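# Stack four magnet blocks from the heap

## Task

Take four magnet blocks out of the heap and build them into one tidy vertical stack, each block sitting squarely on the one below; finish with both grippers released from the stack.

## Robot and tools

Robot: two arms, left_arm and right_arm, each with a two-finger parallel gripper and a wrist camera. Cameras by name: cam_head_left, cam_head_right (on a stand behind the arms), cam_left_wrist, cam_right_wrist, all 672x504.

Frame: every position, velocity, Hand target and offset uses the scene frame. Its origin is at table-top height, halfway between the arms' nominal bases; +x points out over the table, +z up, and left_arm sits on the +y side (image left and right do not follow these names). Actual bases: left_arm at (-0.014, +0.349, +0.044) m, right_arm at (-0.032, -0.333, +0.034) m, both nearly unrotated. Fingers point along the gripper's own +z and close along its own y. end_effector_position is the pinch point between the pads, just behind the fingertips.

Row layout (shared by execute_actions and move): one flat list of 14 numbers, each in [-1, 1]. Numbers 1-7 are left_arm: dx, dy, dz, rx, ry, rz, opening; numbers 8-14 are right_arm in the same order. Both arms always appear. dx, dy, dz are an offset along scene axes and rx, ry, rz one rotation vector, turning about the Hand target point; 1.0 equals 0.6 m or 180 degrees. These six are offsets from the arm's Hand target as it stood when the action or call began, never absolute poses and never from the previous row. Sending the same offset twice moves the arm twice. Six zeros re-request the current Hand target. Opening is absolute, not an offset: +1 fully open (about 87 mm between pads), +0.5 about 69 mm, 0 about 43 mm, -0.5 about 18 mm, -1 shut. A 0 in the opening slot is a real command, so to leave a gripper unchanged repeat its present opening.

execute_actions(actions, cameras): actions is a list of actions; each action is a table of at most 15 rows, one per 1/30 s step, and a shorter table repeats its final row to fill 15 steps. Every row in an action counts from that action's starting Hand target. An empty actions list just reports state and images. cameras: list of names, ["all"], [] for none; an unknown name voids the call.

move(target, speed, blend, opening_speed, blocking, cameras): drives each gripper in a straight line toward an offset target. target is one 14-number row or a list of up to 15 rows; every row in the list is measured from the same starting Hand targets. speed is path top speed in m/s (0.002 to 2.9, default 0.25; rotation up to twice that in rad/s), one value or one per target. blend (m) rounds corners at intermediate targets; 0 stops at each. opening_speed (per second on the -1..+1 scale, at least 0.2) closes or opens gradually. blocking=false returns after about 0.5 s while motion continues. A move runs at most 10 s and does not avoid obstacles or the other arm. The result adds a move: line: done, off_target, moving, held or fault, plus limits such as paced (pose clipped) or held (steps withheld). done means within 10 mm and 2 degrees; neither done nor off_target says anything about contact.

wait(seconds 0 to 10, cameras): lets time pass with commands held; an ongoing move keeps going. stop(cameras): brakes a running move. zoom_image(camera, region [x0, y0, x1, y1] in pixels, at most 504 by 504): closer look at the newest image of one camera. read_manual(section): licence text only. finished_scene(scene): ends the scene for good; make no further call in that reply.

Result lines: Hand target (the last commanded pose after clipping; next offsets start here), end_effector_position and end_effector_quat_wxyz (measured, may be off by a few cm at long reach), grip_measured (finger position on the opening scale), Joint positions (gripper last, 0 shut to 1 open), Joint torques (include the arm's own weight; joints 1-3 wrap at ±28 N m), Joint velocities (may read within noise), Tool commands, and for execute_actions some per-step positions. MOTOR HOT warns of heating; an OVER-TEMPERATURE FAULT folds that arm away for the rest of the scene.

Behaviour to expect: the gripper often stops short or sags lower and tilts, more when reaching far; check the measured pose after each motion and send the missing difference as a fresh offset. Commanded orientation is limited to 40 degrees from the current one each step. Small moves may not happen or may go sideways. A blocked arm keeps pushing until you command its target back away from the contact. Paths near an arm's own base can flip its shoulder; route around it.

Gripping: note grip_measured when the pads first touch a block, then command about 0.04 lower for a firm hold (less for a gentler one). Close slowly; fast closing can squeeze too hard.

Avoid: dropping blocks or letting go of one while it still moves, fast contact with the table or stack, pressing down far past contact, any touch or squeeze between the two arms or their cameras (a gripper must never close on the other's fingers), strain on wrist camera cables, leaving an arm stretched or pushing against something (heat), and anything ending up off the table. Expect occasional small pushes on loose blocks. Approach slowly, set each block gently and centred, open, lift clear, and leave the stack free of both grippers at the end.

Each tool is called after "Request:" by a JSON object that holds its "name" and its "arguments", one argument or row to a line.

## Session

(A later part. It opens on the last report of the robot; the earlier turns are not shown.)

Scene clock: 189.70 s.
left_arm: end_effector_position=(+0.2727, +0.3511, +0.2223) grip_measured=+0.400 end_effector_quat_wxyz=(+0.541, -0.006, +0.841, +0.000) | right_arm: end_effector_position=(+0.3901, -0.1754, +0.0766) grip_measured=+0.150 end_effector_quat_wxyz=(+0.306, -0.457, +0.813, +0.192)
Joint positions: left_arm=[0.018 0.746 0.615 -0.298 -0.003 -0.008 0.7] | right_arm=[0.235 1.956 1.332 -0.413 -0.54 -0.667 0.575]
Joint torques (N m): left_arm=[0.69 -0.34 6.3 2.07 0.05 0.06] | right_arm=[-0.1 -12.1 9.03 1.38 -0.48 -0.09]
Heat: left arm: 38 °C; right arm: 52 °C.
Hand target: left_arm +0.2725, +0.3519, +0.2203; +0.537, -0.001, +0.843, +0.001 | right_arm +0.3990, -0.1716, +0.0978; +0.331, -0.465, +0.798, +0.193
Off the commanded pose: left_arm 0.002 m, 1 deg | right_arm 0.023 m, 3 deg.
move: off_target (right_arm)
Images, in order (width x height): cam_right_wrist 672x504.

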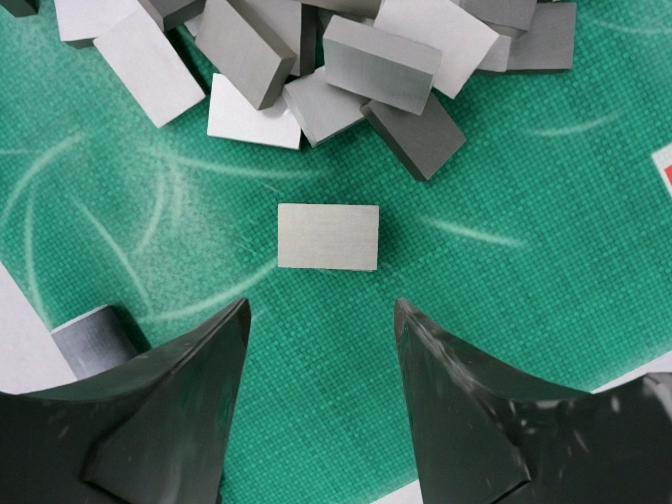

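Request:
{"name": "move", "arguments": {
  "target": [0,0,0,0,0,0,0.4,-0.028,0.164,-0.006,0,0,-0.247,0.25],
  "cameras": ["cam_right_wrist"]
}}

Request:
{"name": "zoom_image", "arguments": {
  "camera": "cam_right_wrist",
  "region": [200, 80, 500, 320]
}}

Scene clock: 200.20 s.
left_arm: end_effector_position=(+0.2727, +0.3511, +0.2223) grip_measured=+0.400 end_effector_quat_wxyz=(+0.541, -0.006, +0.841, +0.000) | right_arm: end_effector_position=(+0.3728, -0.0778, +0.0840) grip_measured=+0.250 end_effector_quat_wxyz=(+0.366, -0.140, +0.919, +0.052)
Joint positions: left_arm=[0.018 0.746 0.615 -0.298 -0.003 -0.008 0.7] | right_arm=[0.654 1.926 1.279 -0.194 0.225 0.235 0.625]
Joint torques (N m): left_arm=[0.79 -0.39 6.3 2.09 0.03 0.04] | right_arm=[0.25 -9.09 9.74 1.87 0.51 0.11]
Heat: left arm: 38 °C; right arm: 52 °C.
Hand target: left_arm +0.2725, +0.3519, +0.2203; +0.537, -0.001, +0.843, +0.001 | right_arm +0.3822, -0.0732, +0.0941; +0.379, -0.129, +0.915, +0.054
Off the commanded pose: left_arm 0.002 m, 1 deg | right_arm 0.015 m, 2 deg.
move: off_target (right_arm)
Images, in order (width x height): cam_right_wrist 672x504.

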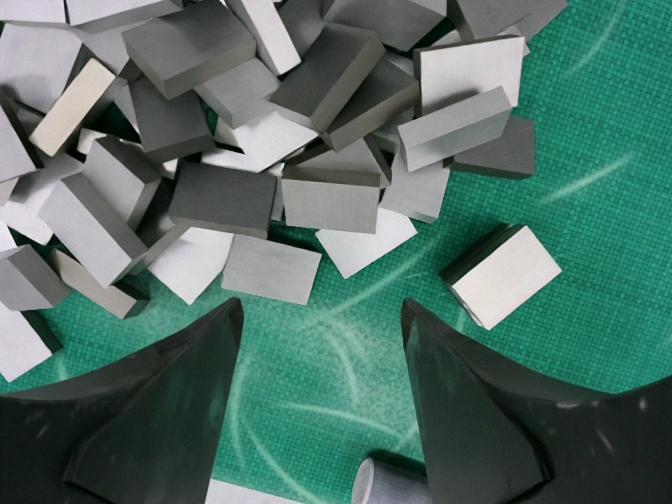

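Scaled by 1.680 from the camera's 672x504 image, which has a finer 960x720 frame.

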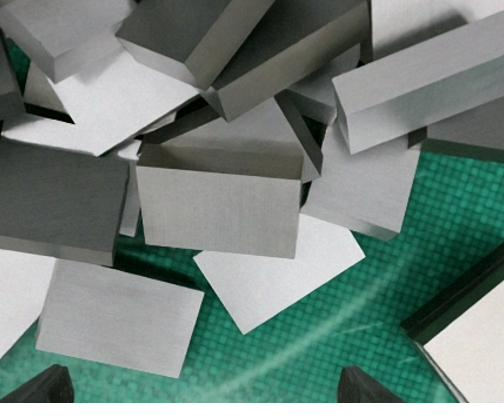

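Request:
{"name": "move", "arguments": {
  "target": [
    [0,0,0,0,0,0,0.4,-0.019,0.04,-0.06,0,0,-0.06,0.25],
    [0,0,0,0,0,0,0.4,-0.019,0.04,-0.115,0,0,-0.06,0.25]
  ],
  "cameras": ["cam_right_wrist"],
  "speed": [0.2,0.08]
}}

Scene clock: 210.47 s.
left_arm: end_effector_position=(+0.2727, +0.3511, +0.2223) grip_measured=+0.400 end_effector_quat_wxyz=(+0.541, -0.006, +0.841, +0.000) | right_arm: end_effector_position=(+0.3691, -0.0480, +0.0290) grip_measured=+0.250 end_effector_quat_wxyz=(+0.375, -0.052, +0.925, +0.019)
Joint positions: left_arm=[0.018 0.746 0.615 -0.298 -0.003 -0.008 0.7] | right_arm=[0.756 2.105 1.31 -0.108 0.416 0.467 0.625]
Joint torques (N m): left_arm=[0.75 -0.39 6.35 2.1 0.04 0.04] | right_arm=[0.23 -9.99 4.93 2.03 0.58 0.16]
Heat: left arm: 38 °C; right arm: 52 °C.
Hand target: left_arm +0.2725, +0.3519, +0.2203; +0.537, -0.001, +0.843, +0.001 | right_arm +0.3708, -0.0491, +0.0252; +0.383, -0.043, +0.923, +0.018
Off the commanded pose: left_arm 0.002 m, 1 deg | right_arm 0.004 m, 1 deg.
move: done
Images, in order (width x height): cam_right_wrist 672x504.

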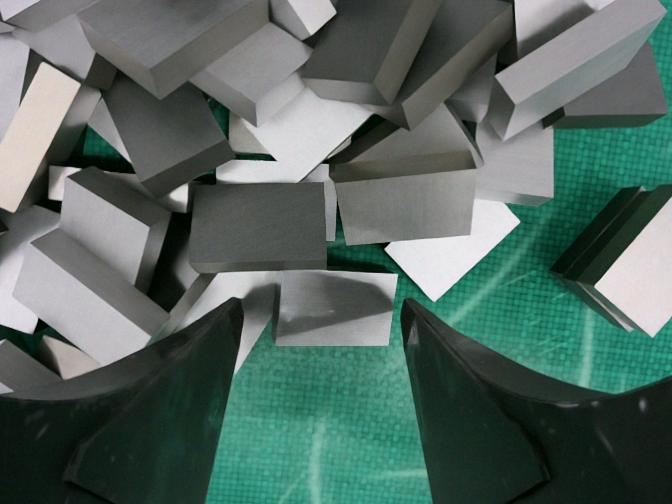

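Request:
{"name": "move", "arguments": {
  "target": [
    [0,0,0,0,0,0,0.4,-0.001,-0.009,-0.01,0,0,0,0.25],
    [0,0,0,0,0,0,0.4,-0.001,-0.009,-0.01,0,0,0,-0.08],
    [0,0,0,0,0,0,0.4,-0.025,-0.009,0.09,0,0,0,-0.08]
  ],
  "cameras": ["cam_right_wrist"],
  "speed": [0.08,0.1,0.12],
  "opening_speed": 0.8
}}

Scene clock: 217.50 s.
left_arm: end_effector_position=(+0.2727, +0.3511, +0.2223) grip_measured=+0.400 end_effector_quat_wxyz=(+0.541, -0.006, +0.841, +0.000) | right_arm: end_effector_position=(+0.3479, -0.0622, +0.0572) grip_measured=-0.080 end_effector_quat_wxyz=(+0.360, -0.056, +0.931, +0.005)
Joint positions: left_arm=[0.018 0.746 0.615 -0.298 -0.003 -0.008 0.7] | right_arm=[0.767 1.991 1.284 -0.243 0.427 0.479 0.46]
Joint torques (N m): left_arm=[0.66 -0.36 6.39 2.08 0.03 0.03] | right_arm=[0.58 -12.63 8.9 1.61 0.59 0.14]
Heat: left arm: 38 °C; right arm: 52 °C.
Hand target: left_arm +0.2725, +0.3519, +0.2203; +0.537, -0.001, +0.843, +0.001 | right_arm +0.3559, -0.0545, +0.0793; +0.383, -0.042, +0.923, +0.018
Off the commanded pose: left_arm 0.002 m, 1 deg | right_arm 0.025 m, 3 deg.
move: off_target (right_arm); target 2's new opening was sent with right_arm's hand 0.011 m and 1 deg from that target
Images, in order (width x height): cam_right_wrist 672x504.

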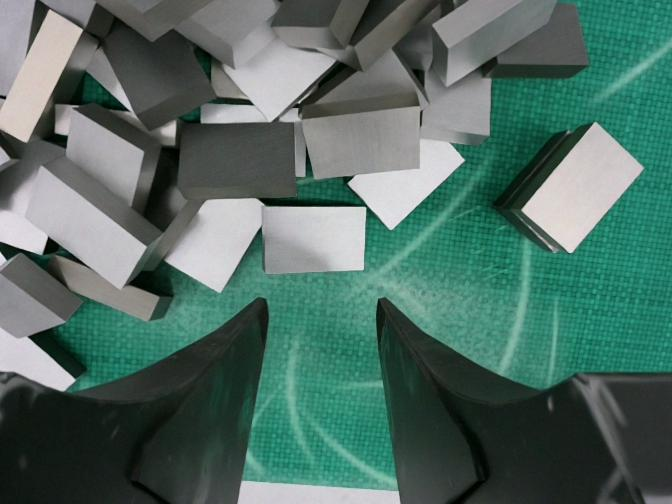

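Request:
{"name": "move", "arguments": {
  "target": [
    [0,0,0,0,0,0,0.4,0.019,0.004,-0.07,0,0,0.008,0.25],
    [0,0,0,0,0,0,0.4,0.019,0.004,-0.114,0,0,0.008,0.25]
  ],
  "cameras": ["cam_right_wrist"],
  "speed": [0.2,0.06]
}}

Scene clock: 224.37 s.
left_arm: end_effector_position=(+0.2727, +0.3511, +0.2223) grip_measured=+0.400 end_effector_quat_wxyz=(+0.541, -0.006, +0.841, +0.000) | right_arm: end_effector_position=(+0.3720, -0.0465, +0.0274) grip_measured=+0.250 end_effector_quat_wxyz=(+0.396, -0.047, +0.917, +0.030)
Joint positions: left_arm=[0.018 0.746 0.615 -0.298 -0.003 -0.008 0.7] | right_arm=[0.758 2.098 1.258 -0.01 0.425 0.464 0.625]
Joint torques (N m): left_arm=[0.72 -0.38 6.39 2.09 0.05 0.03] | right_arm=[-0.24 -8.23 4.59 1.93 0.26 -0.1]
Heat: left arm: 38 °C; right arm: 52 °C.
Hand target: left_arm +0.2725, +0.3519, +0.2203; +0.537, -0.001, +0.843, +0.001 | right_arm +0.3673, -0.0522, +0.0108; +0.383, -0.054, +0.922, +0.023
Off the commanded pose: left_arm 0.002 m, 1 deg | right_arm 0.018 m, 2 deg.
move: off_target (right_arm)
Images, in order (width x height): cam_right_wrist 672x504.

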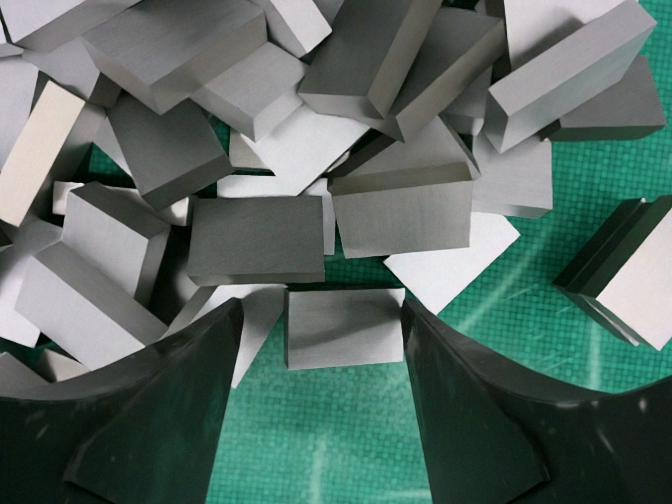

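Request:
{"name": "move", "arguments": {
  "target": [
    [0,0,0,0,0,0,0.4,-0.007,-0.008,0.045,0,0,0,0.15],
    [0,0,0,0,0,0,0.4,-0.007,-0.008,0.0,0,0,0,0.15]
  ],
  "cameras": ["cam_right_wrist"],
  "speed": [0.15,0.06]
}}

Scene clock: 232.03 s.
left_arm: end_effector_position=(+0.2727, +0.3511, +0.2223) grip_measured=+0.400 end_effector_quat_wxyz=(+0.541, -0.006, +0.841, +0.000) | right_arm: end_effector_position=(+0.3677, -0.0512, +0.0272) grip_measured=+0.150 end_effector_quat_wxyz=(+0.396, -0.048, +0.917, +0.030)
Joint positions: left_arm=[0.018 0.746 0.615 -0.298 -0.003 -0.008 0.7] | right_arm=[0.757 2.079 1.227 0.002 0.424 0.461 0.575]
Joint torques (N m): left_arm=[0.77 -0.28 6.39 2.11 0.06 0.06] | right_arm=[-0.35 -8.06 4.46 1.92 0.24 -0.09]
Heat: left arm: 38 °C; right arm: 51 °C.
Hand target: left_arm +0.2725, +0.3519, +0.2203; +0.537, -0.001, +0.843, +0.001 | right_arm +0.3631, -0.0569, +0.0109; +0.383, -0.054, +0.922, +0.023
Off the commanded pose: left_arm 0.002 m, 1 deg | right_arm 0.018 m, 2 deg.
move: off_target (right_arm)
Images, in order (width x height): cam_right_wrist 672x504.

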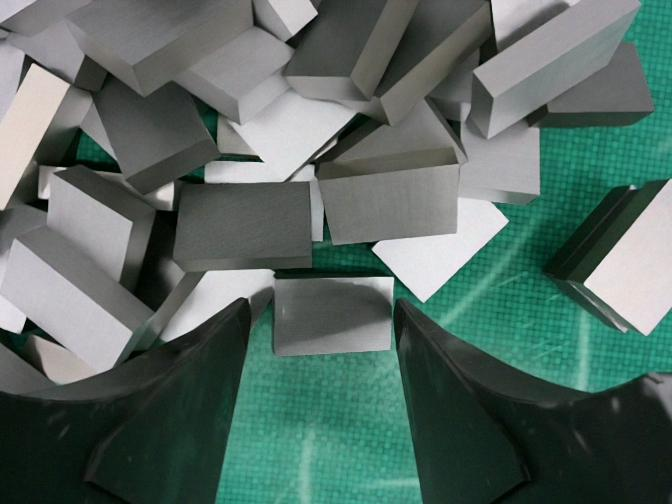

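Request:
{"name": "move", "arguments": {
  "target": [
    [0,0,0,0,0,0,0.4,-0.002,-0.002,0.05,-0.01,0.09,0,0.15],
    [0,0,0,0,0,0,0.4,-0.002,-0.002,0.01,-0.01,0.09,0,0.15]
  ],
  "cameras": ["cam_right_wrist"],
  "speed": [0.15,0.06]
}}

Scene clock: 241.17 s.
left_arm: end_effector_position=(+0.2727, +0.3511, +0.2223) grip_measured=+0.400 end_effector_quat_wxyz=(+0.541, -0.006, +0.841, +0.000) | right_arm: end_effector_position=(+0.3594, -0.0599, +0.0207) grip_measured=+0.150 end_effector_quat_wxyz=(+0.245, -0.065, +0.967, +0.008)
Joint positions: left_arm=[0.018 0.746 0.615 -0.298 -0.003 -0.008 0.7] | right_arm=[0.694 2.201 1.558 -0.5 0.258 0.475 0.575]
Joint torques (N m): left_arm=[0.72 -0.31 6.34 2.1 0.05 0.03] | right_arm=[-0.1 -10.86 5.57 1.59 0.22 0.14]
Heat: left arm: 38 °C; right arm: 50 °C.
Hand target: left_arm +0.2725, +0.3519, +0.2203; +0.537, -0.001, +0.843, +0.001 | right_arm +0.3619, -0.0582, +0.0168; +0.248, -0.056, +0.967, +0.016
Off the commanded pose: left_arm 0.002 m, 1 deg | right_arm 0.005 m, 1 deg.
move: done
Images, in order (width x height): cam_right_wrist 672x504.

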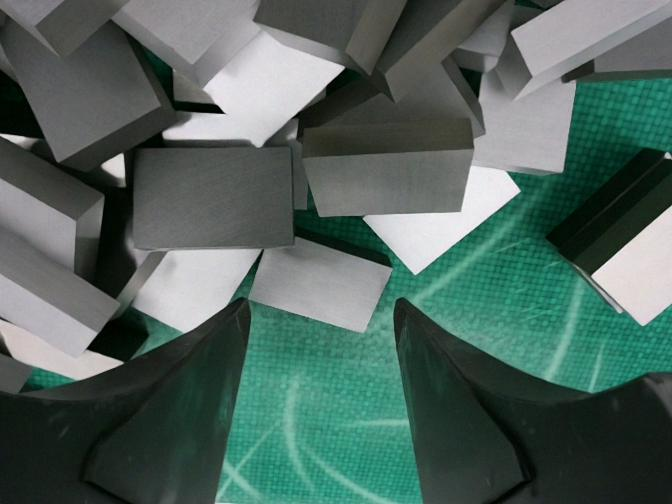

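Request:
{"name": "move", "arguments": {
  "target": [
    [0,0,0,0,0,0,0.4,0.006,0,-0.006,0,0,0,0.15],
    [0,0,0,0,0,0,0.4,0.006,0,-0.006,0,0,0,-0.12]
  ],
  "cameras": ["cam_right_wrist"],
  "speed": 0.05,
  "opening_speed": 0.6
}}

Scene clock: 246.80 s.
left_arm: end_effector_position=(+0.2727, +0.3511, +0.2223) grip_measured=+0.400 end_effector_quat_wxyz=(+0.541, -0.006, +0.841, +0.000) | right_arm: end_effector_position=(+0.3606, -0.0585, +0.0167) grip_measured=+0.008 end_effector_quat_wxyz=(+0.244, -0.064, +0.968, +0.012)
Joint positions: left_arm=[0.018 0.746 0.615 -0.298 -0.003 -0.008 0.7] | right_arm=[0.691 2.211 1.558 -0.487 0.249 0.475 0.504]
Joint torques (N m): left_arm=[0.69 -0.44 6.39 2.08 0.03 0.04] | right_arm=[-0.46 -10.51 6.41 1.57 0.3 0.1]
Heat: left arm: 38 °C; right arm: 51 °C.
Hand target: left_arm +0.2725, +0.3519, +0.2203; +0.537, -0.001, +0.843, +0.001 | right_arm +0.3654, -0.0581, +0.0133; +0.248, -0.056, +0.967, +0.016
Off the commanded pose: left_arm 0.002 m, 1 deg | right_arm 0.006 m, 1 deg.
move: done
Images, in order (width x height): cam_right_wrist 672x504.

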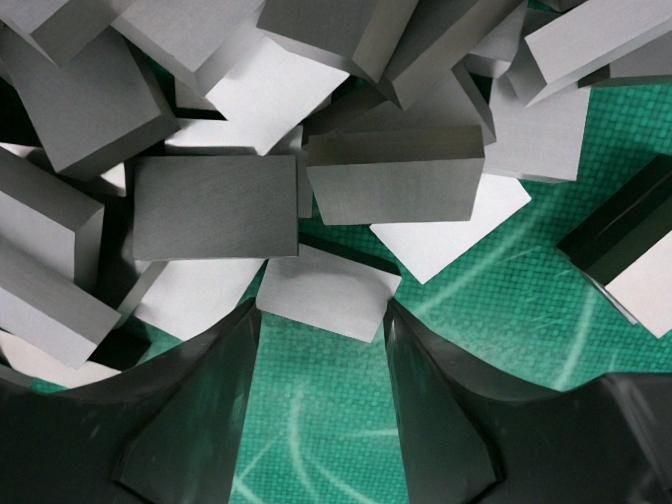

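Request:
{"name": "move", "arguments": {
  "target": [
    [0,0,0,0,0,0,0.4,-0.05,0.01,0.005,0,0,0,-0.16],
    [0,0,0,0,0,0,0.4,-0.05,0.01,0.005,0,0,0,0.2],
    [0,0,0,0,0,0,0.4,-0.065,0.01,0.045,0,0,-0.08,0.2]
  ],
  "cameras": ["cam_right_wrist"],
  "speed": 0.06,
  "opening_speed": 0.8
}}

Scene clock: 255.10 s.
left_arm: end_effector_position=(+0.2727, +0.3511, +0.2223) grip_measured=+0.400 end_effector_quat_wxyz=(+0.541, -0.006, +0.841, +0.000) | right_arm: end_effector_position=(+0.3163, -0.0606, +0.0190) grip_measured=+0.200 end_effector_quat_wxyz=(+0.223, +0.055, +0.973, -0.028)
Joint positions: left_arm=[0.018 0.746 0.615 -0.298 -0.003 -0.008 0.7] | right_arm=[0.769 2.164 1.512 -0.633 0.357 0.8 0.6]
Joint torques (N m): left_arm=[0.69 -0.34 6.28 2.09 0.05 0.04] | right_arm=[0.64 -13.63 8.87 0.89 0.66 0.14]
Heat: left arm: 38 °C; right arm: 52 °C.
Hand target: left_arm +0.2725, +0.3519, +0.2203; +0.537, -0.001, +0.843, +0.001 | right_arm +0.3264, -0.0521, +0.0402; +0.248, +0.065, +0.966, -0.016
Off the commanded pose: left_arm 0.002 m, 1 deg | right_arm 0.025 m, 3 deg.
move: off_target (right_arm); target 2's new opening was sent with right_arm's hand 0.013 m and 1 deg from that target
Images, in order (width x height): cam_right_wrist 672x504.

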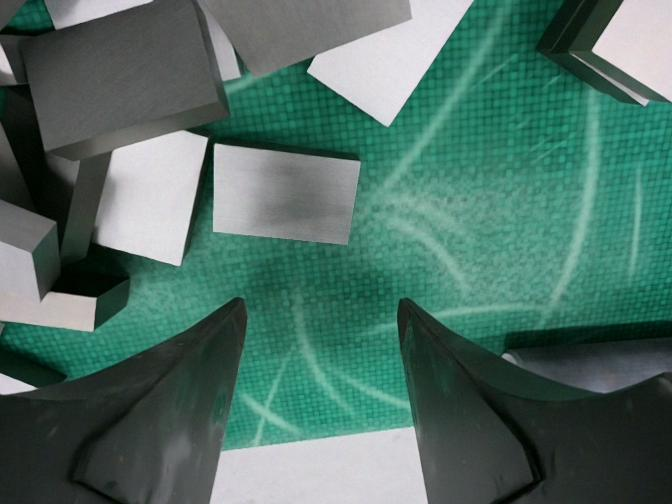

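Request:
{"name": "move", "arguments": {
  "target": [
    [0,0,0,0,0,0,0.4,0,0,0.04,0,0,-0.02,0.25],
    [0,0,0,0,0,0,0.4,0.058,-0.0015,0.03,0,0,-0.02,0.25],
    [0,0,0,0,0,0,0.4,0.058,-0.0015,-0.045,0,0,-0.02,0.25]
  ],
  "cameras": ["cam_right_wrist"],
  "speed": [0.15,0.15,0.08],
  "blend": [0.01,0,0]
}}

Scene clock: 262.40 s.
left_arm: end_effector_position=(+0.2727, +0.3511, +0.2223) grip_measured=+0.400 end_effector_quat_wxyz=(+0.541, -0.006, +0.841, +0.000) | right_arm: end_effector_position=(+0.3572, -0.0546, +0.0258) grip_measured=+0.250 end_effector_quat_wxyz=(+0.238, +0.095, +0.966, -0.025)
Joint positions: left_arm=[0.018 0.746 0.615 -0.298 -0.003 -0.008 0.7] | right_arm=[0.723 2.259 1.693 -0.687 0.371 0.83 0.625]
Joint torques (N m): left_arm=[0.68 -0.29 6.43 2.11 0.05 0.04] | right_arm=[0.24 -9.87 4.33 1.75 0.56 -0.02]
Heat: left arm: 38 °C; right arm: 52 °C.
Hand target: left_arm +0.2725, +0.3519, +0.2203; +0.537, -0.001, +0.843, +0.001 | right_arm +0.3612, -0.0530, +0.0132; +0.247, +0.096, +0.964, -0.023
Off the commanded pose: left_arm 0.002 m, 1 deg | right_arm 0.013 m, 1 deg.
move: off_target (right_arm)
Images, in order (width x height): cam_right_wrist 672x504.

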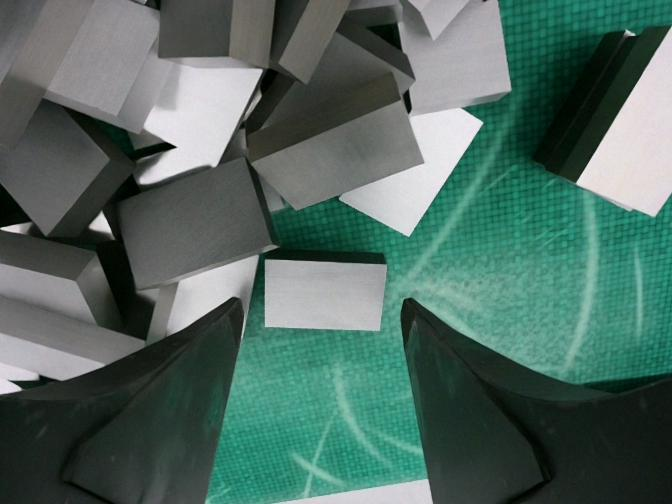

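Request:
{"name": "move", "arguments": {
  "target": [
    [0,0,0,0,0,0,0.4,0.004,0,-0.016,0,0,0,0.2],
    [0,0,0,0,0,0,0.4,0.004,0,-0.016,0,0,0,-0.12],
    [0,0,0,0,0,0,0.4,-0.02,0,0.05,0,0,0,-0.12]
  ],
  "cameras": ["cam_right_wrist"],
  "speed": [0.06,0.1,0.12],
  "opening_speed": 0.8
}}

Scene clock: 270.97 s.
left_arm: end_effector_position=(+0.2727, +0.3511, +0.2223) grip_measured=+0.400 end_effector_quat_wxyz=(+0.541, -0.006, +0.841, +0.000) | right_arm: end_effector_position=(+0.3516, -0.0531, +0.0298) grip_measured=-0.120 end_effector_quat_wxyz=(+0.239, +0.089, +0.966, -0.029)
Joint positions: left_arm=[0.018 0.746 0.615 -0.298 -0.003 -0.008 0.7] | right_arm=[0.737 2.247 1.689 -0.703 0.381 0.831 0.44]
Joint velocities: left_arm=[0.017 0.007 0.002 0.051 -0.154 0.007 -0.004] | right_arm=[within noise]
Joint torques (N m): left_arm=[0.75 -0.32 6.26 2.09 0.05 0.03] | right_arm=[0.61 -15.53 5.07 1 0.52 0.17]
Heat: left arm: 38 °C; right arm: 52 °C.
Hand target: left_arm +0.2725, +0.3519, +0.2203; +0.537, -0.001, +0.843, +0.001 | right_arm +0.3492, -0.0530, +0.0432; +0.247, +0.096, +0.964, -0.023
Off the commanded pose: left_arm 0.002 m, 1 deg | right_arm 0.014 m, 1 deg.
move: off_target (right_arm); target 2's new opening was sent with right_arm's hand 0.022 m and 1 deg from that target
Images, in order (width x height): cam_right_wrist 672x504.

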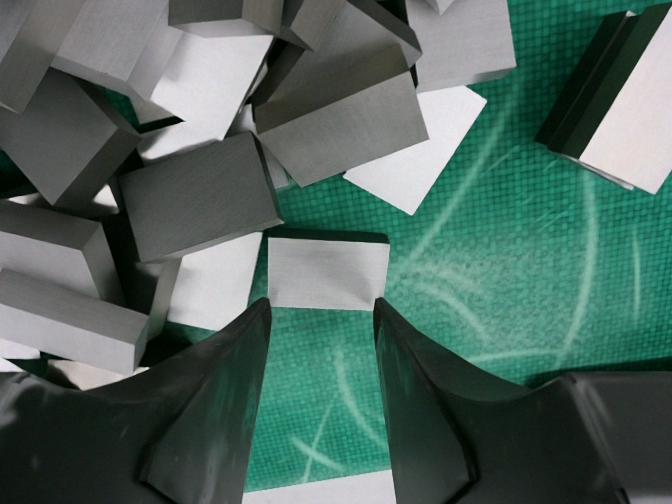

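Request:
{"name": "move", "arguments": {
  "target": [
    [0,0,0,0,0,0,0.4,0.0,0,0.02,0,0,0,0.11],
    [0,0,0,0,0,0,0.4,0.021,-0.004,0.02,0,0,0,0.11],
    [0,0,0,0,0,0,0.4,0.021,-0.004,-0.06,0,0,0,0.11]
  ],
  "cameras": ["cam_right_wrist"],
  "speed": [0.1,0.1,0.06]
}}

Scene clock: 281.73 s.
left_arm: end_effector_position=(+0.2727, +0.3511, +0.2223) grip_measured=+0.400 end_effector_quat_wxyz=(+0.541, -0.006, +0.841, +0.000) | right_arm: end_effector_position=(+0.3576, -0.0569, +0.0165) grip_measured=+0.110 end_effector_quat_wxyz=(+0.241, +0.095, +0.965, -0.029)
Joint positions: left_arm=[0.018 0.746 0.615 -0.298 -0.003 -0.008 0.7] | right_arm=[0.723 2.27 1.67 -0.655 0.381 0.828 0.555]
Joint torques (N m): left_arm=[0.76 -0.36 6.34 2.1 0.06 0.04] | right_arm=[-0.1 -10.44 4.7 1.65 0.43 -0.04]
Heat: left arm: 38 °C; right arm: 55 °C.
Hand target: left_arm +0.2725, +0.3519, +0.2203; +0.537, -0.001, +0.843, +0.001 | right_arm +0.3619, -0.0555, +0.0072; +0.247, +0.096, +0.964, -0.023
Off the commanded pose: left_arm 0.002 m, 1 deg | right_arm 0.010 m, 1 deg.
move: done
Images, in order (width x height): cam_right_wrist 672x504.

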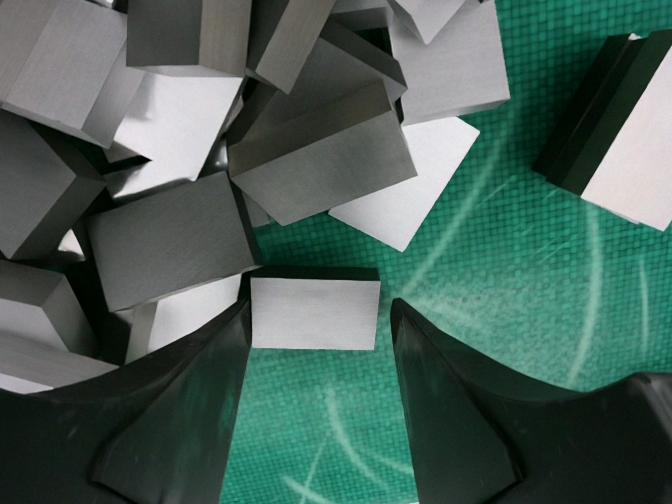

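Request:
{"name": "move", "arguments": {
  "target": [
    [0,0,0,0,0,0,0.4,0,0,0.004,0,0,0,-0.13],
    [0,0,0,0,0,0,0.4,-0.01,0,0.1,0,0,0,-0.13]
  ],
  "cameras": ["cam_right_wrist"],
  "speed": [0.05,0.12],
  "opening_speed": 0.6
}}

Scene clock: 286.50 s.
left_arm: end_effector_position=(+0.2727, +0.3511, +0.2223) grip_measured=+0.400 end_effector_quat_wxyz=(+0.541, -0.006, +0.841, +0.000) | right_arm: end_effector_position=(+0.3476, -0.0653, +0.0419) grip_measured=-0.022 end_effector_quat_wxyz=(+0.225, +0.091, +0.969, -0.045)
Joint positions: left_arm=[0.018 0.746 0.615 -0.298 -0.003 -0.008 0.7] | right_arm=[0.723 2.229 1.716 -0.788 0.381 0.828 0.489]
Joint torques (N m): left_arm=[0.72 -0.35 6.31 2.09 0.03 0.04] | right_arm=[0.65 -15.2 9.09 0.91 0.46 0.05]
Heat: left arm: 38 °C; right arm: 56 °C.
Hand target: left_arm +0.2725, +0.3519, +0.2203; +0.537, -0.001, +0.843, +0.001 | right_arm +0.3559, -0.0555, +0.0671; +0.247, +0.096, +0.964, -0.023
Off the commanded pose: left_arm 0.002 m, 1 deg | right_arm 0.028 m, 4 deg.
move: off_target (right_arm)
Images, in order (width x height): cam_right_wrist 672x504.

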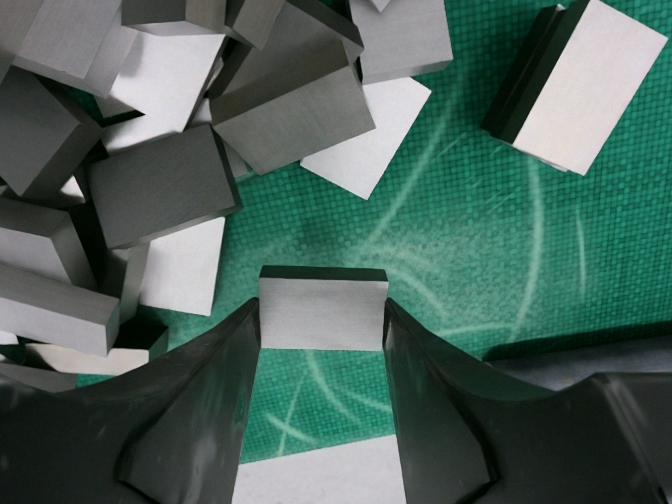

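Request:
{"name": "move", "arguments": {
  "target": [
    [0,0,0,0,0,0,0.4,-0.02,0,0.1,0,0,0,-0.13],
    [0,0,0,0,0,0,0.4,0.09,-0.164,0.1,0,0,0.393,-0.13]
  ],
  "cameras": ["cam_right_wrist"],
  "speed": [0.2,0.2],
  "blend": [0.02,0]
}}

Request:
{"name": "zoom_image", "arguments": {
  "camera": "cam_right_wrist",
  "region": [200, 160, 460, 400]
}}

Scene clock: 295.30 s.
left_arm: end_effector_position=(+0.2727, +0.3511, +0.2223) grip_measured=+0.400 end_effector_quat_wxyz=(+0.541, -0.006, +0.841, +0.000) | right_arm: end_effector_position=(+0.4020, -0.1588, +0.1162) grip_measured=-0.022 end_effector_quat_wxyz=(+0.199, -0.474, +0.850, +0.118)
Joint positions: left_arm=[0.018 0.746 0.615 -0.298 -0.003 -0.008 0.7] | right_arm=[0.351 2.124 1.838 -0.924 -0.302 -0.641 0.489]
Joint torques (N m): left_arm=[0.7 -0.43 6.35 2.11 0.02 0.04] | right_arm=[0.02 -10.93 10 1.14 -0.35 -0.14]
Heat: left arm: 38 °C; right arm: 58 °C.
Hand target: left_arm +0.2725, +0.3519, +0.2203; +0.537, -0.001, +0.843, +0.001 | right_arm +0.4099, -0.1539, +0.1273; +0.215, -0.480, +0.841, +0.124
Off the commanded pose: left_arm 0.002 m, 1 deg | right_arm 0.014 m, 2 deg.
move: off_target (right_arm)
Images, in order (width x height): cam_right_wrist 672x504.

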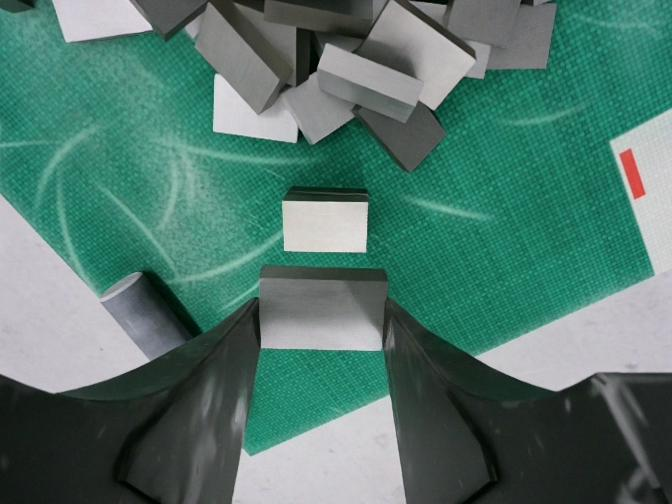

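Scaled by 1.938 from the camera's 672x504 image, which has a finer 960x720 frame.

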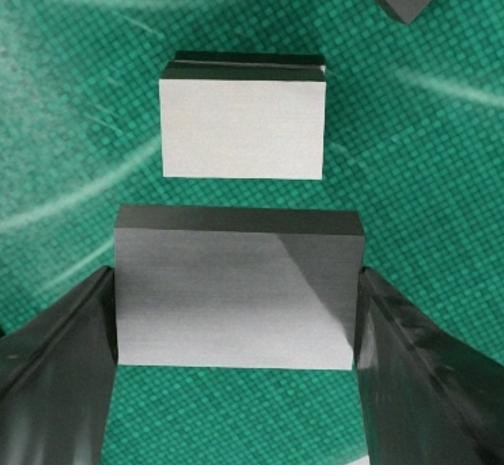

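Request:
{"name": "move", "arguments": {
  "target": [0,0,0,0,0,0,0.4,0.002,0.005,-0.066,0,0,0,-0.13],
  "cameras": ["cam_right_wrist"],
  "speed": 0.12
}}

Request:
{"name": "zoom_image", "arguments": {
  "camera": "cam_right_wrist",
  "region": [200, 160, 460, 400]
}}

Scene clock: 301.50 s.
left_arm: end_effector_position=(+0.2727, +0.3511, +0.2223) grip_measured=+0.400 end_effector_quat_wxyz=(+0.541, -0.006, +0.841, +0.000) | right_arm: end_effector_position=(+0.4066, -0.1572, +0.0845) grip_measured=-0.022 end_effector_quat_wxyz=(+0.199, -0.474, +0.850, +0.118)
Joint positions: left_arm=[0.018 0.746 0.615 -0.298 -0.003 -0.008 0.7] | right_arm=[0.351 2.156 1.762 -0.814 -0.302 -0.641 0.489]
Joint torques (N m): left_arm=[0.69 -0.36 6.38 2.11 0.07 0.06] | right_arm=[0.42 -11.81 6.24 1.52 -0.33 -0.09]
Heat: left arm: 39 °C; right arm: 58 °C.
Hand target: left_arm +0.2725, +0.3519, +0.2203; +0.537, -0.001, +0.843, +0.001 | right_arm +0.4110, -0.1508, +0.0876; +0.215, -0.480, +0.841, +0.124
Off the commanded pose: left_arm 0.002 m, 1 deg | right_arm 0.008 m, 2 deg.
move: done
Images, in order (width x height): cam_right_wrist 672x504.

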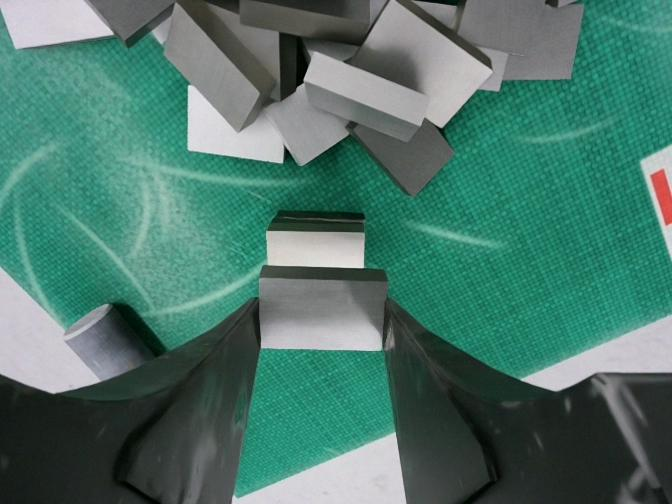

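Scaled by 1.938 from the camera's 672x504 image, which has a finer 960x720 frame.

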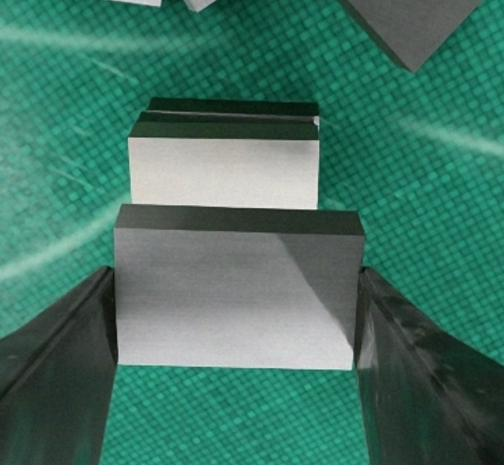

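Request:
{"name": "move", "arguments": {
  "target": [0,0,0,0,0,0,0.4,-0.003,0.01,-0.018,0,0,0,-0.13],
  "cameras": ["cam_right_wrist"],
  "speed": 0.08
}}

Request:
{"name": "zoom_image", "arguments": {
  "camera": "cam_right_wrist",
  "region": [200, 160, 460, 400]
}}

Scene clock: 308.17 s.
left_arm: end_effector_position=(+0.2727, +0.3511, +0.2223) grip_measured=+0.400 end_effector_quat_wxyz=(+0.541, -0.006, +0.841, +0.000) | right_arm: end_effector_position=(+0.4066, -0.1507, +0.0784) grip_measured=-0.022 end_effector_quat_wxyz=(+0.206, -0.480, +0.845, +0.118)
Joint positions: left_arm=[0.018 0.746 0.615 -0.298 -0.003 -0.008 0.7] | right_arm=[0.364 2.156 1.734 -0.771 -0.302 -0.641 0.489]
Joint torques (N m): left_arm=[0.76 -0.38 6.38 2.09 0.04 0.04] | right_arm=[0.53 -11.08 5.96 1.55 -0.28 0.08]
Heat: left arm: 39 °C; right arm: 58 °C.
Hand target: left_arm +0.2725, +0.3519, +0.2203; +0.537, -0.001, +0.843, +0.001 | right_arm +0.4093, -0.1447, +0.0768; +0.215, -0.480, +0.841, +0.124
Off the commanded pose: left_arm 0.002 m, 1 deg | right_arm 0.007 m, 1 deg.
move: done
Images, in order (width x height): cam_right_wrist 672x504.

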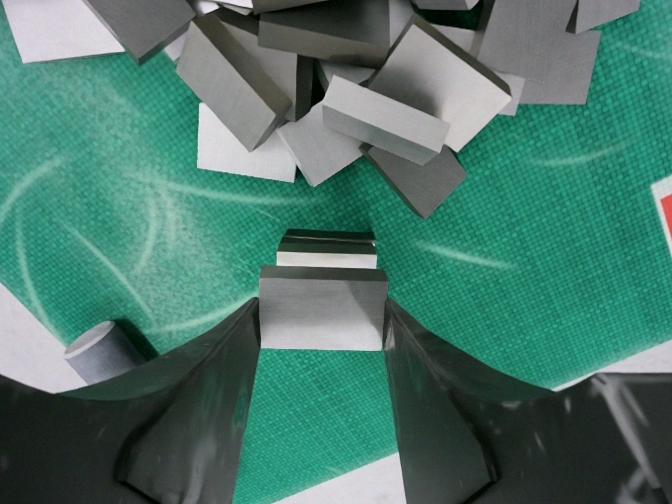

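Scaled by 1.938 from the camera's 672x504 image, which has a finer 960x720 frame.

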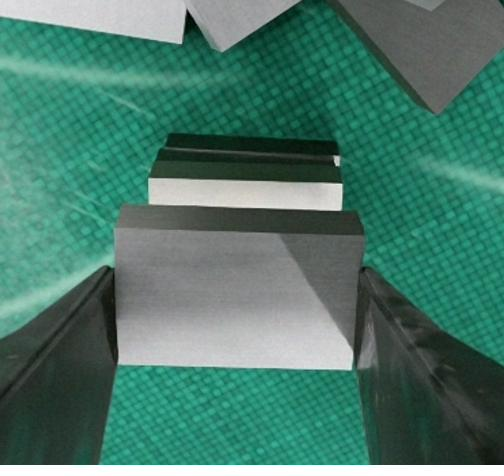

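Request:
{"name": "move", "arguments": {
  "target": [
    [0,0,0,0,0,0,0.4,0,-0.006,-0.006,0,0,0,-0.13],
    [0,0,0,0,0,0,0.4,0,-0.006,-0.025,0,0,0,-0.13]
  ],
  "cameras": ["cam_right_wrist"],
  "speed": [0.05,0.05]
}}

Request:
{"name": "zoom_image", "arguments": {
  "camera": "cam_right_wrist",
  "region": [200, 160, 460, 400]
}}

Scene clock: 314.67 s.
left_arm: end_effector_position=(+0.2727, +0.3511, +0.2223) grip_measured=+0.400 end_effector_quat_wxyz=(+0.541, -0.006, +0.841, +0.000) | right_arm: end_effector_position=(+0.4044, -0.1515, +0.0609) grip_measured=-0.022 end_effector_quat_wxyz=(+0.202, -0.480, +0.846, +0.119)
Joint positions: left_arm=[0.018 0.746 0.615 -0.298 -0.003 -0.008 0.7] | right_arm=[0.364 2.169 1.686 -0.719 -0.302 -0.641 0.489]
Joint torques (N m): left_arm=[0.64 -0.32 6.26 2.09 0.05 0.05] | right_arm=[-0.14 -11.52 6.06 1.61 -0.31 -0.02]
Heat: left arm: 39 °C; right arm: 58 °C.
Hand target: left_arm +0.2725, +0.3519, +0.2203; +0.537, -0.001, +0.843, +0.001 | right_arm +0.4092, -0.1484, +0.0618; +0.215, -0.480, +0.841, +0.124
Off the commanded pose: left_arm 0.002 m, 1 deg | right_arm 0.006 m, 2 deg.
move: done
Images, in order (width x height): cam_right_wrist 672x504.

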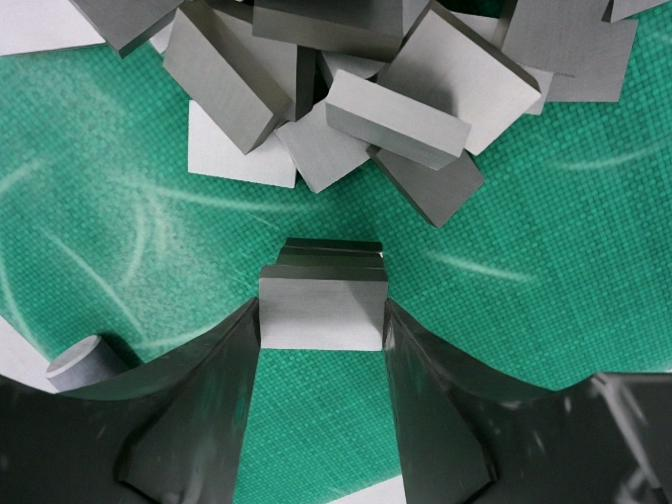

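Scaled by 1.938 from the camera's 672x504 image, which has a finer 960x720 frame.

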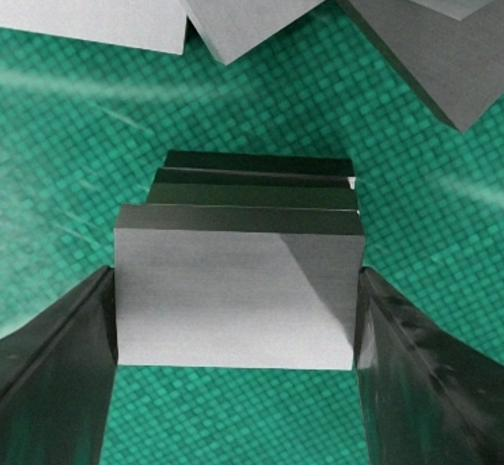

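Request:
{"name": "move", "arguments": {
  "target": [
    [0,0,0,0,0,0,0.4,0.004,-0.002,-0.011,0,0,0,-0.13],
    [0,0,0,0,0,0,0.4,0.004,-0.002,-0.011,0,0,0,0.15]
  ],
  "cameras": ["cam_right_wrist"],
  "speed": 0.04,
  "opening_speed": 0.5
}}

Request:
{"name": "zoom_image", "arguments": {
  "camera": "cam_right_wrist",
  "region": [200, 160, 460, 400]
}}

Scene clock: 320.47 s.
left_arm: end_effector_position=(+0.2727, +0.3511, +0.2223) grip_measured=+0.400 end_effector_quat_wxyz=(+0.541, -0.006, +0.841, +0.000) | right_arm: end_effector_position=(+0.4084, -0.1501, +0.0567) grip_measured=+0.150 end_effector_quat_wxyz=(+0.206, -0.480, +0.845, +0.118)
Joint positions: left_arm=[0.018 0.746 0.615 -0.298 -0.003 -0.008 0.7] | right_arm=[0.364 2.182 1.686 -0.696 -0.302 -0.641 0.575]
Joint torques (N m): left_arm=[0.76 -0.34 6.34 2.11 0.03 0.05] | right_arm=[-0.49 -11.33 5.75 1.51 -0.32 -0.06]
Heat: left arm: 39 °C; right arm: 57 °C.
Hand target: left_arm +0.2725, +0.3519, +0.2203; +0.537, -0.001, +0.843, +0.001 | right_arm +0.4116, -0.1495, +0.0551; +0.215, -0.480, +0.841, +0.124
Off the commanded pose: left_arm 0.002 m, 1 deg | right_arm 0.003 m, 1 deg.
move: done
Images, in order (width x height): cam_right_wrist 672x504.

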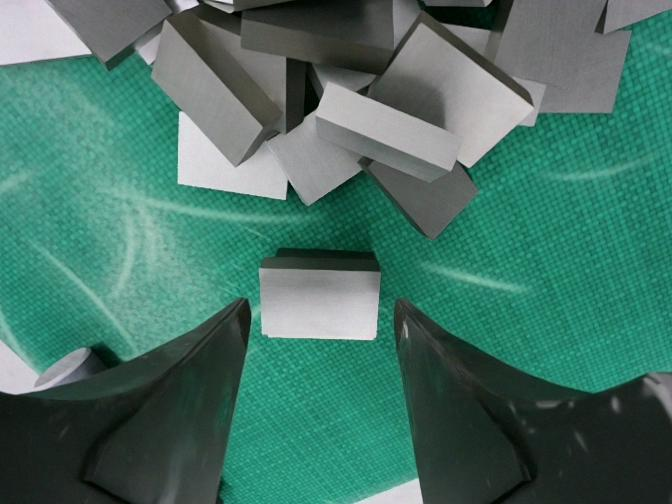

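Scaled by 1.938 from the camera's 672x504 image, which has a finer 960x720 frame.

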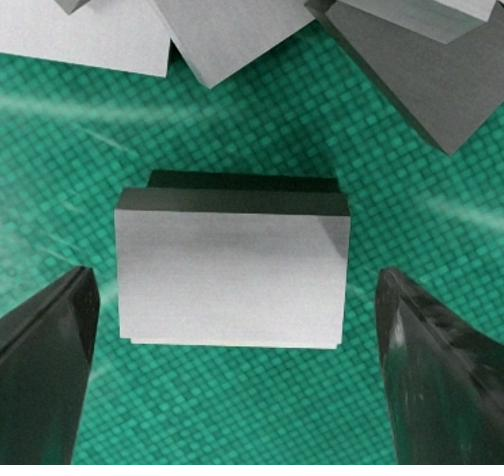

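Request:
{"name": "move", "arguments": {
  "target": [
    [0,0,0,0,0,0,0.4,-0.01,-0.015,0.06,0,0,0,0.2],
    [0,0,0,0,0,0,0.4,-0.045,-0.072,0.075,0.085,-0.053,0,0.2]
  ],
  "cameras": ["cam_right_wrist","cam_head_right"],
  "speed": 0.15
}}

Request:
{"name": "zoom_image", "arguments": {
  "camera": "cam_right_wrist",
  "region": [220, 120, 480, 360]
}}

Scene clock: 337.37 s.
left_arm: end_effector_position=(+0.2727, +0.3511, +0.2223) grip_measured=+0.400 end_effector_quat_wxyz=(+0.541, -0.006, +0.841, +0.000) | right_arm: end_effector_position=(+0.3808, -0.1959, +0.0871) grip_measured=+0.200 end_effector_quat_wxyz=(+0.322, -0.448, +0.811, +0.194)
Joint positions: left_arm=[0.018 0.746 0.615 -0.298 -0.003 -0.008 0.7] | right_arm=[0.182 1.879 1.257 -0.403 -0.574 -0.692 0.6]
Joint torques (N m): left_arm=[0.79 -0.31 6.34 2.08 0.04 0.04] | right_arm=[-0.05 -12.04 5.57 1.79 -0.48 -0.11]
Heat: left arm: 39 °C; right arm: 56 °C.
Hand target: left_arm +0.2725, +0.3519, +0.2203; +0.537, -0.001, +0.843, +0.001 | right_arm +0.3846, -0.1929, +0.1002; +0.346, -0.456, +0.797, +0.194
Off the commanded pose: left_arm 0.002 m, 1 deg | right_arm 0.014 m, 3 deg.
move: off_target (right_arm)
Images, in order (width x height): cam_head_right 672x504, cam_right_wrist 672x504.

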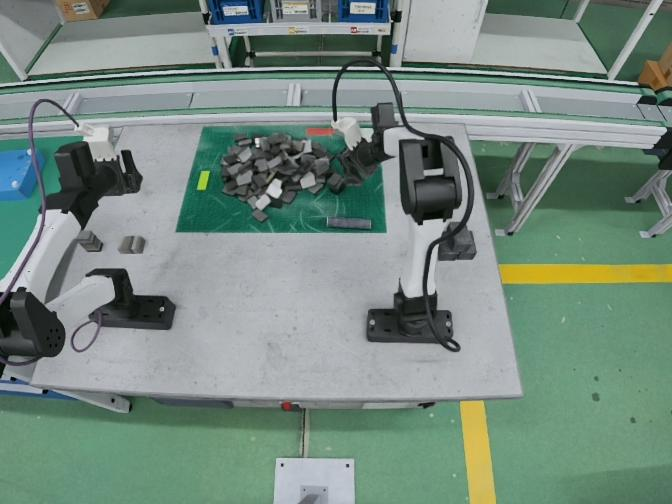

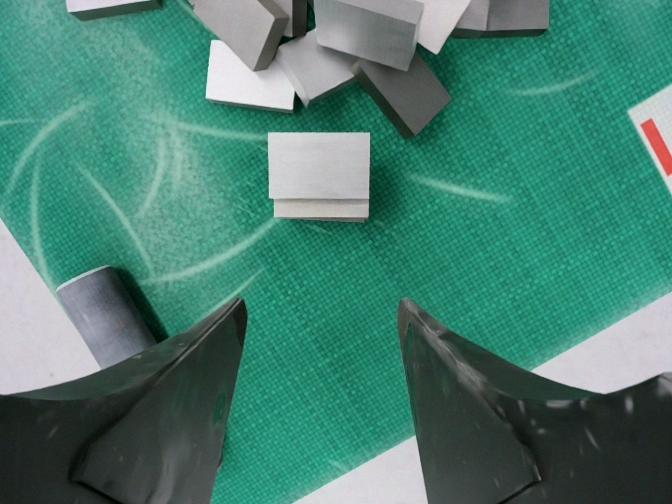

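Scaled by 1.938 from the camera's 672x504 image, which has a finer 960x720 frame.

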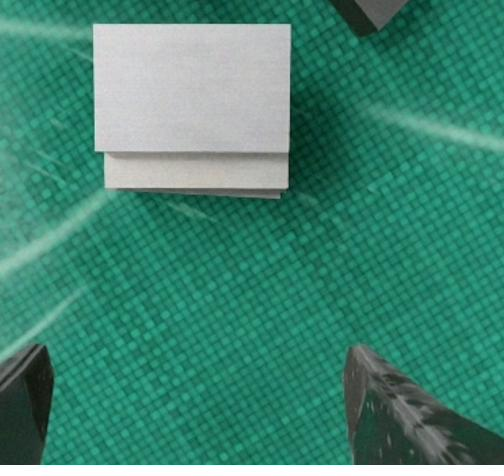

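Request:
{"name": "move", "arguments": {
  "target": [
    [0,0,0,0,0,0,0.4,0,0,0.05,0,0,-0.1,0.2],
    [0,0,0,0,0,0,0.4,0.04,0.063,0.045,0,0,-0.507,0.15]
  ],
  "cameras": ["cam_right_wrist"],
  "blend": [0.01,0]
}}

Request:
{"name": "zoom_image", "arguments": {
  "camera": "cam_right_wrist",
  "region": [200, 160, 460, 400]
}}

Scene clock: 352.63 s.
left_arm: end_effector_position=(+0.2727, +0.3511, +0.2223) grip_measured=+0.400 end_effector_quat_wxyz=(+0.541, -0.006, +0.841, +0.000) | right_arm: end_effector_position=(+0.4016, -0.1581, +0.1180) grip_measured=+0.150 end_effector_quat_wxyz=(+0.367, +0.241, +0.891, -0.114)
Joint positions: left_arm=[0.018 0.746 0.615 -0.298 -0.003 -0.008 0.7] | right_arm=[0.6 2.057 1.649 -0.761 0.7 0.951 0.575]
Joint torques (N m): left_arm=[0.72 -0.39 6.32 2.11 0.03 0.05] | right_arm=[0.49 -9.96 9.54 1.07 0.85 0.18]
Heat: left arm: 39 °C; right arm: 56 °C.
Hand target: left_arm +0.2725, +0.3519, +0.2203; +0.537, -0.001, +0.843, +0.001 | right_arm +0.4086, -0.1551, +0.1271; +0.381, +0.251, +0.883, -0.112
Off the commanded pose: left_arm 0.002 m, 1 deg | right_arm 0.012 m, 2 deg.
move: off_target (right_arm); target 2's new opening was sent with right_arm's hand 0.012 m and 2 deg from that target
Images, in order (width x height): cam_right_wrist 672x504.

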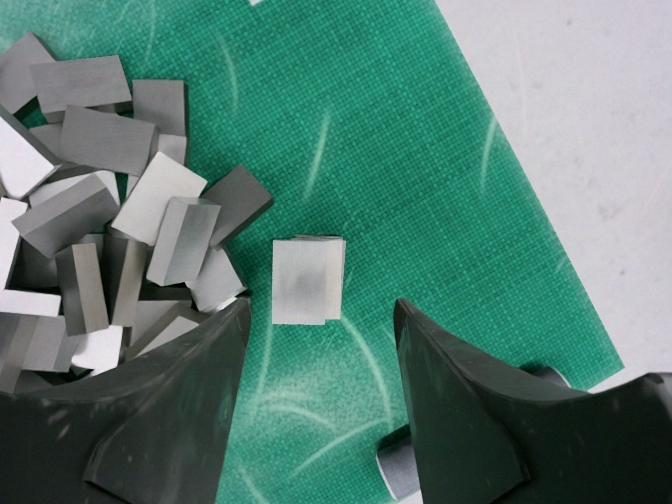

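Scaled by 1.938 from the camera's 672x504 image, which has a finer 960x720 frame.

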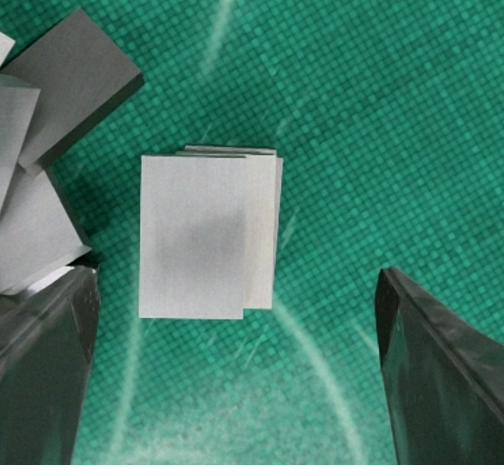

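Request:
{"name": "move", "arguments": {
  "target": [0,0,0,0,0,0,0.4,-0.001,0.0035,-0.095,0,0,0,0.35],
  "cameras": ["cam_right_wrist"],
  "speed": 0.12
}}

Scene clock: 362.60 s.
left_arm: end_effector_position=(+0.2727, +0.3511, +0.2223) grip_measured=+0.400 end_effector_quat_wxyz=(+0.541, -0.006, +0.841, +0.000) | right_arm: end_effector_position=(+0.4043, -0.1548, +0.0681) grip_measured=+0.350 end_effector_quat_wxyz=(+0.367, +0.243, +0.891, -0.115)
Joint positions: left_arm=[0.018 0.746 0.615 -0.298 -0.003 -0.008 0.7] | right_arm=[0.603 2.124 1.549 -0.601 0.702 0.959 0.675]
Joint torques (N m): left_arm=[0.76 -0.35 6.38 2.08 0.03 0.04] | right_arm=[0.65 -11.07 5.79 1.47 0.85 0.17]
Heat: left arm: 39 °C; right arm: 55 °C.
Hand target: left_arm +0.2725, +0.3519, +0.2203; +0.537, -0.001, +0.843, +0.001 | right_arm +0.4081, -0.1529, +0.0701; +0.381, +0.251, +0.883, -0.111
Off the commanded pose: left_arm 0.002 m, 1 deg | right_arm 0.005 m, 2 deg.
move: done
Images, in order (width x height): cam_right_wrist 672x504.

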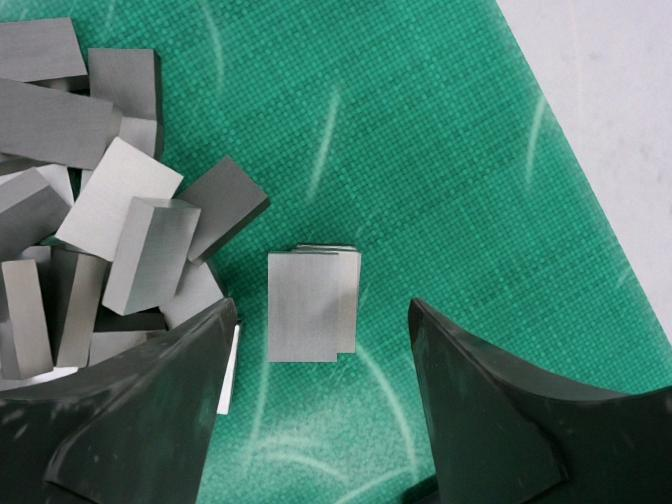

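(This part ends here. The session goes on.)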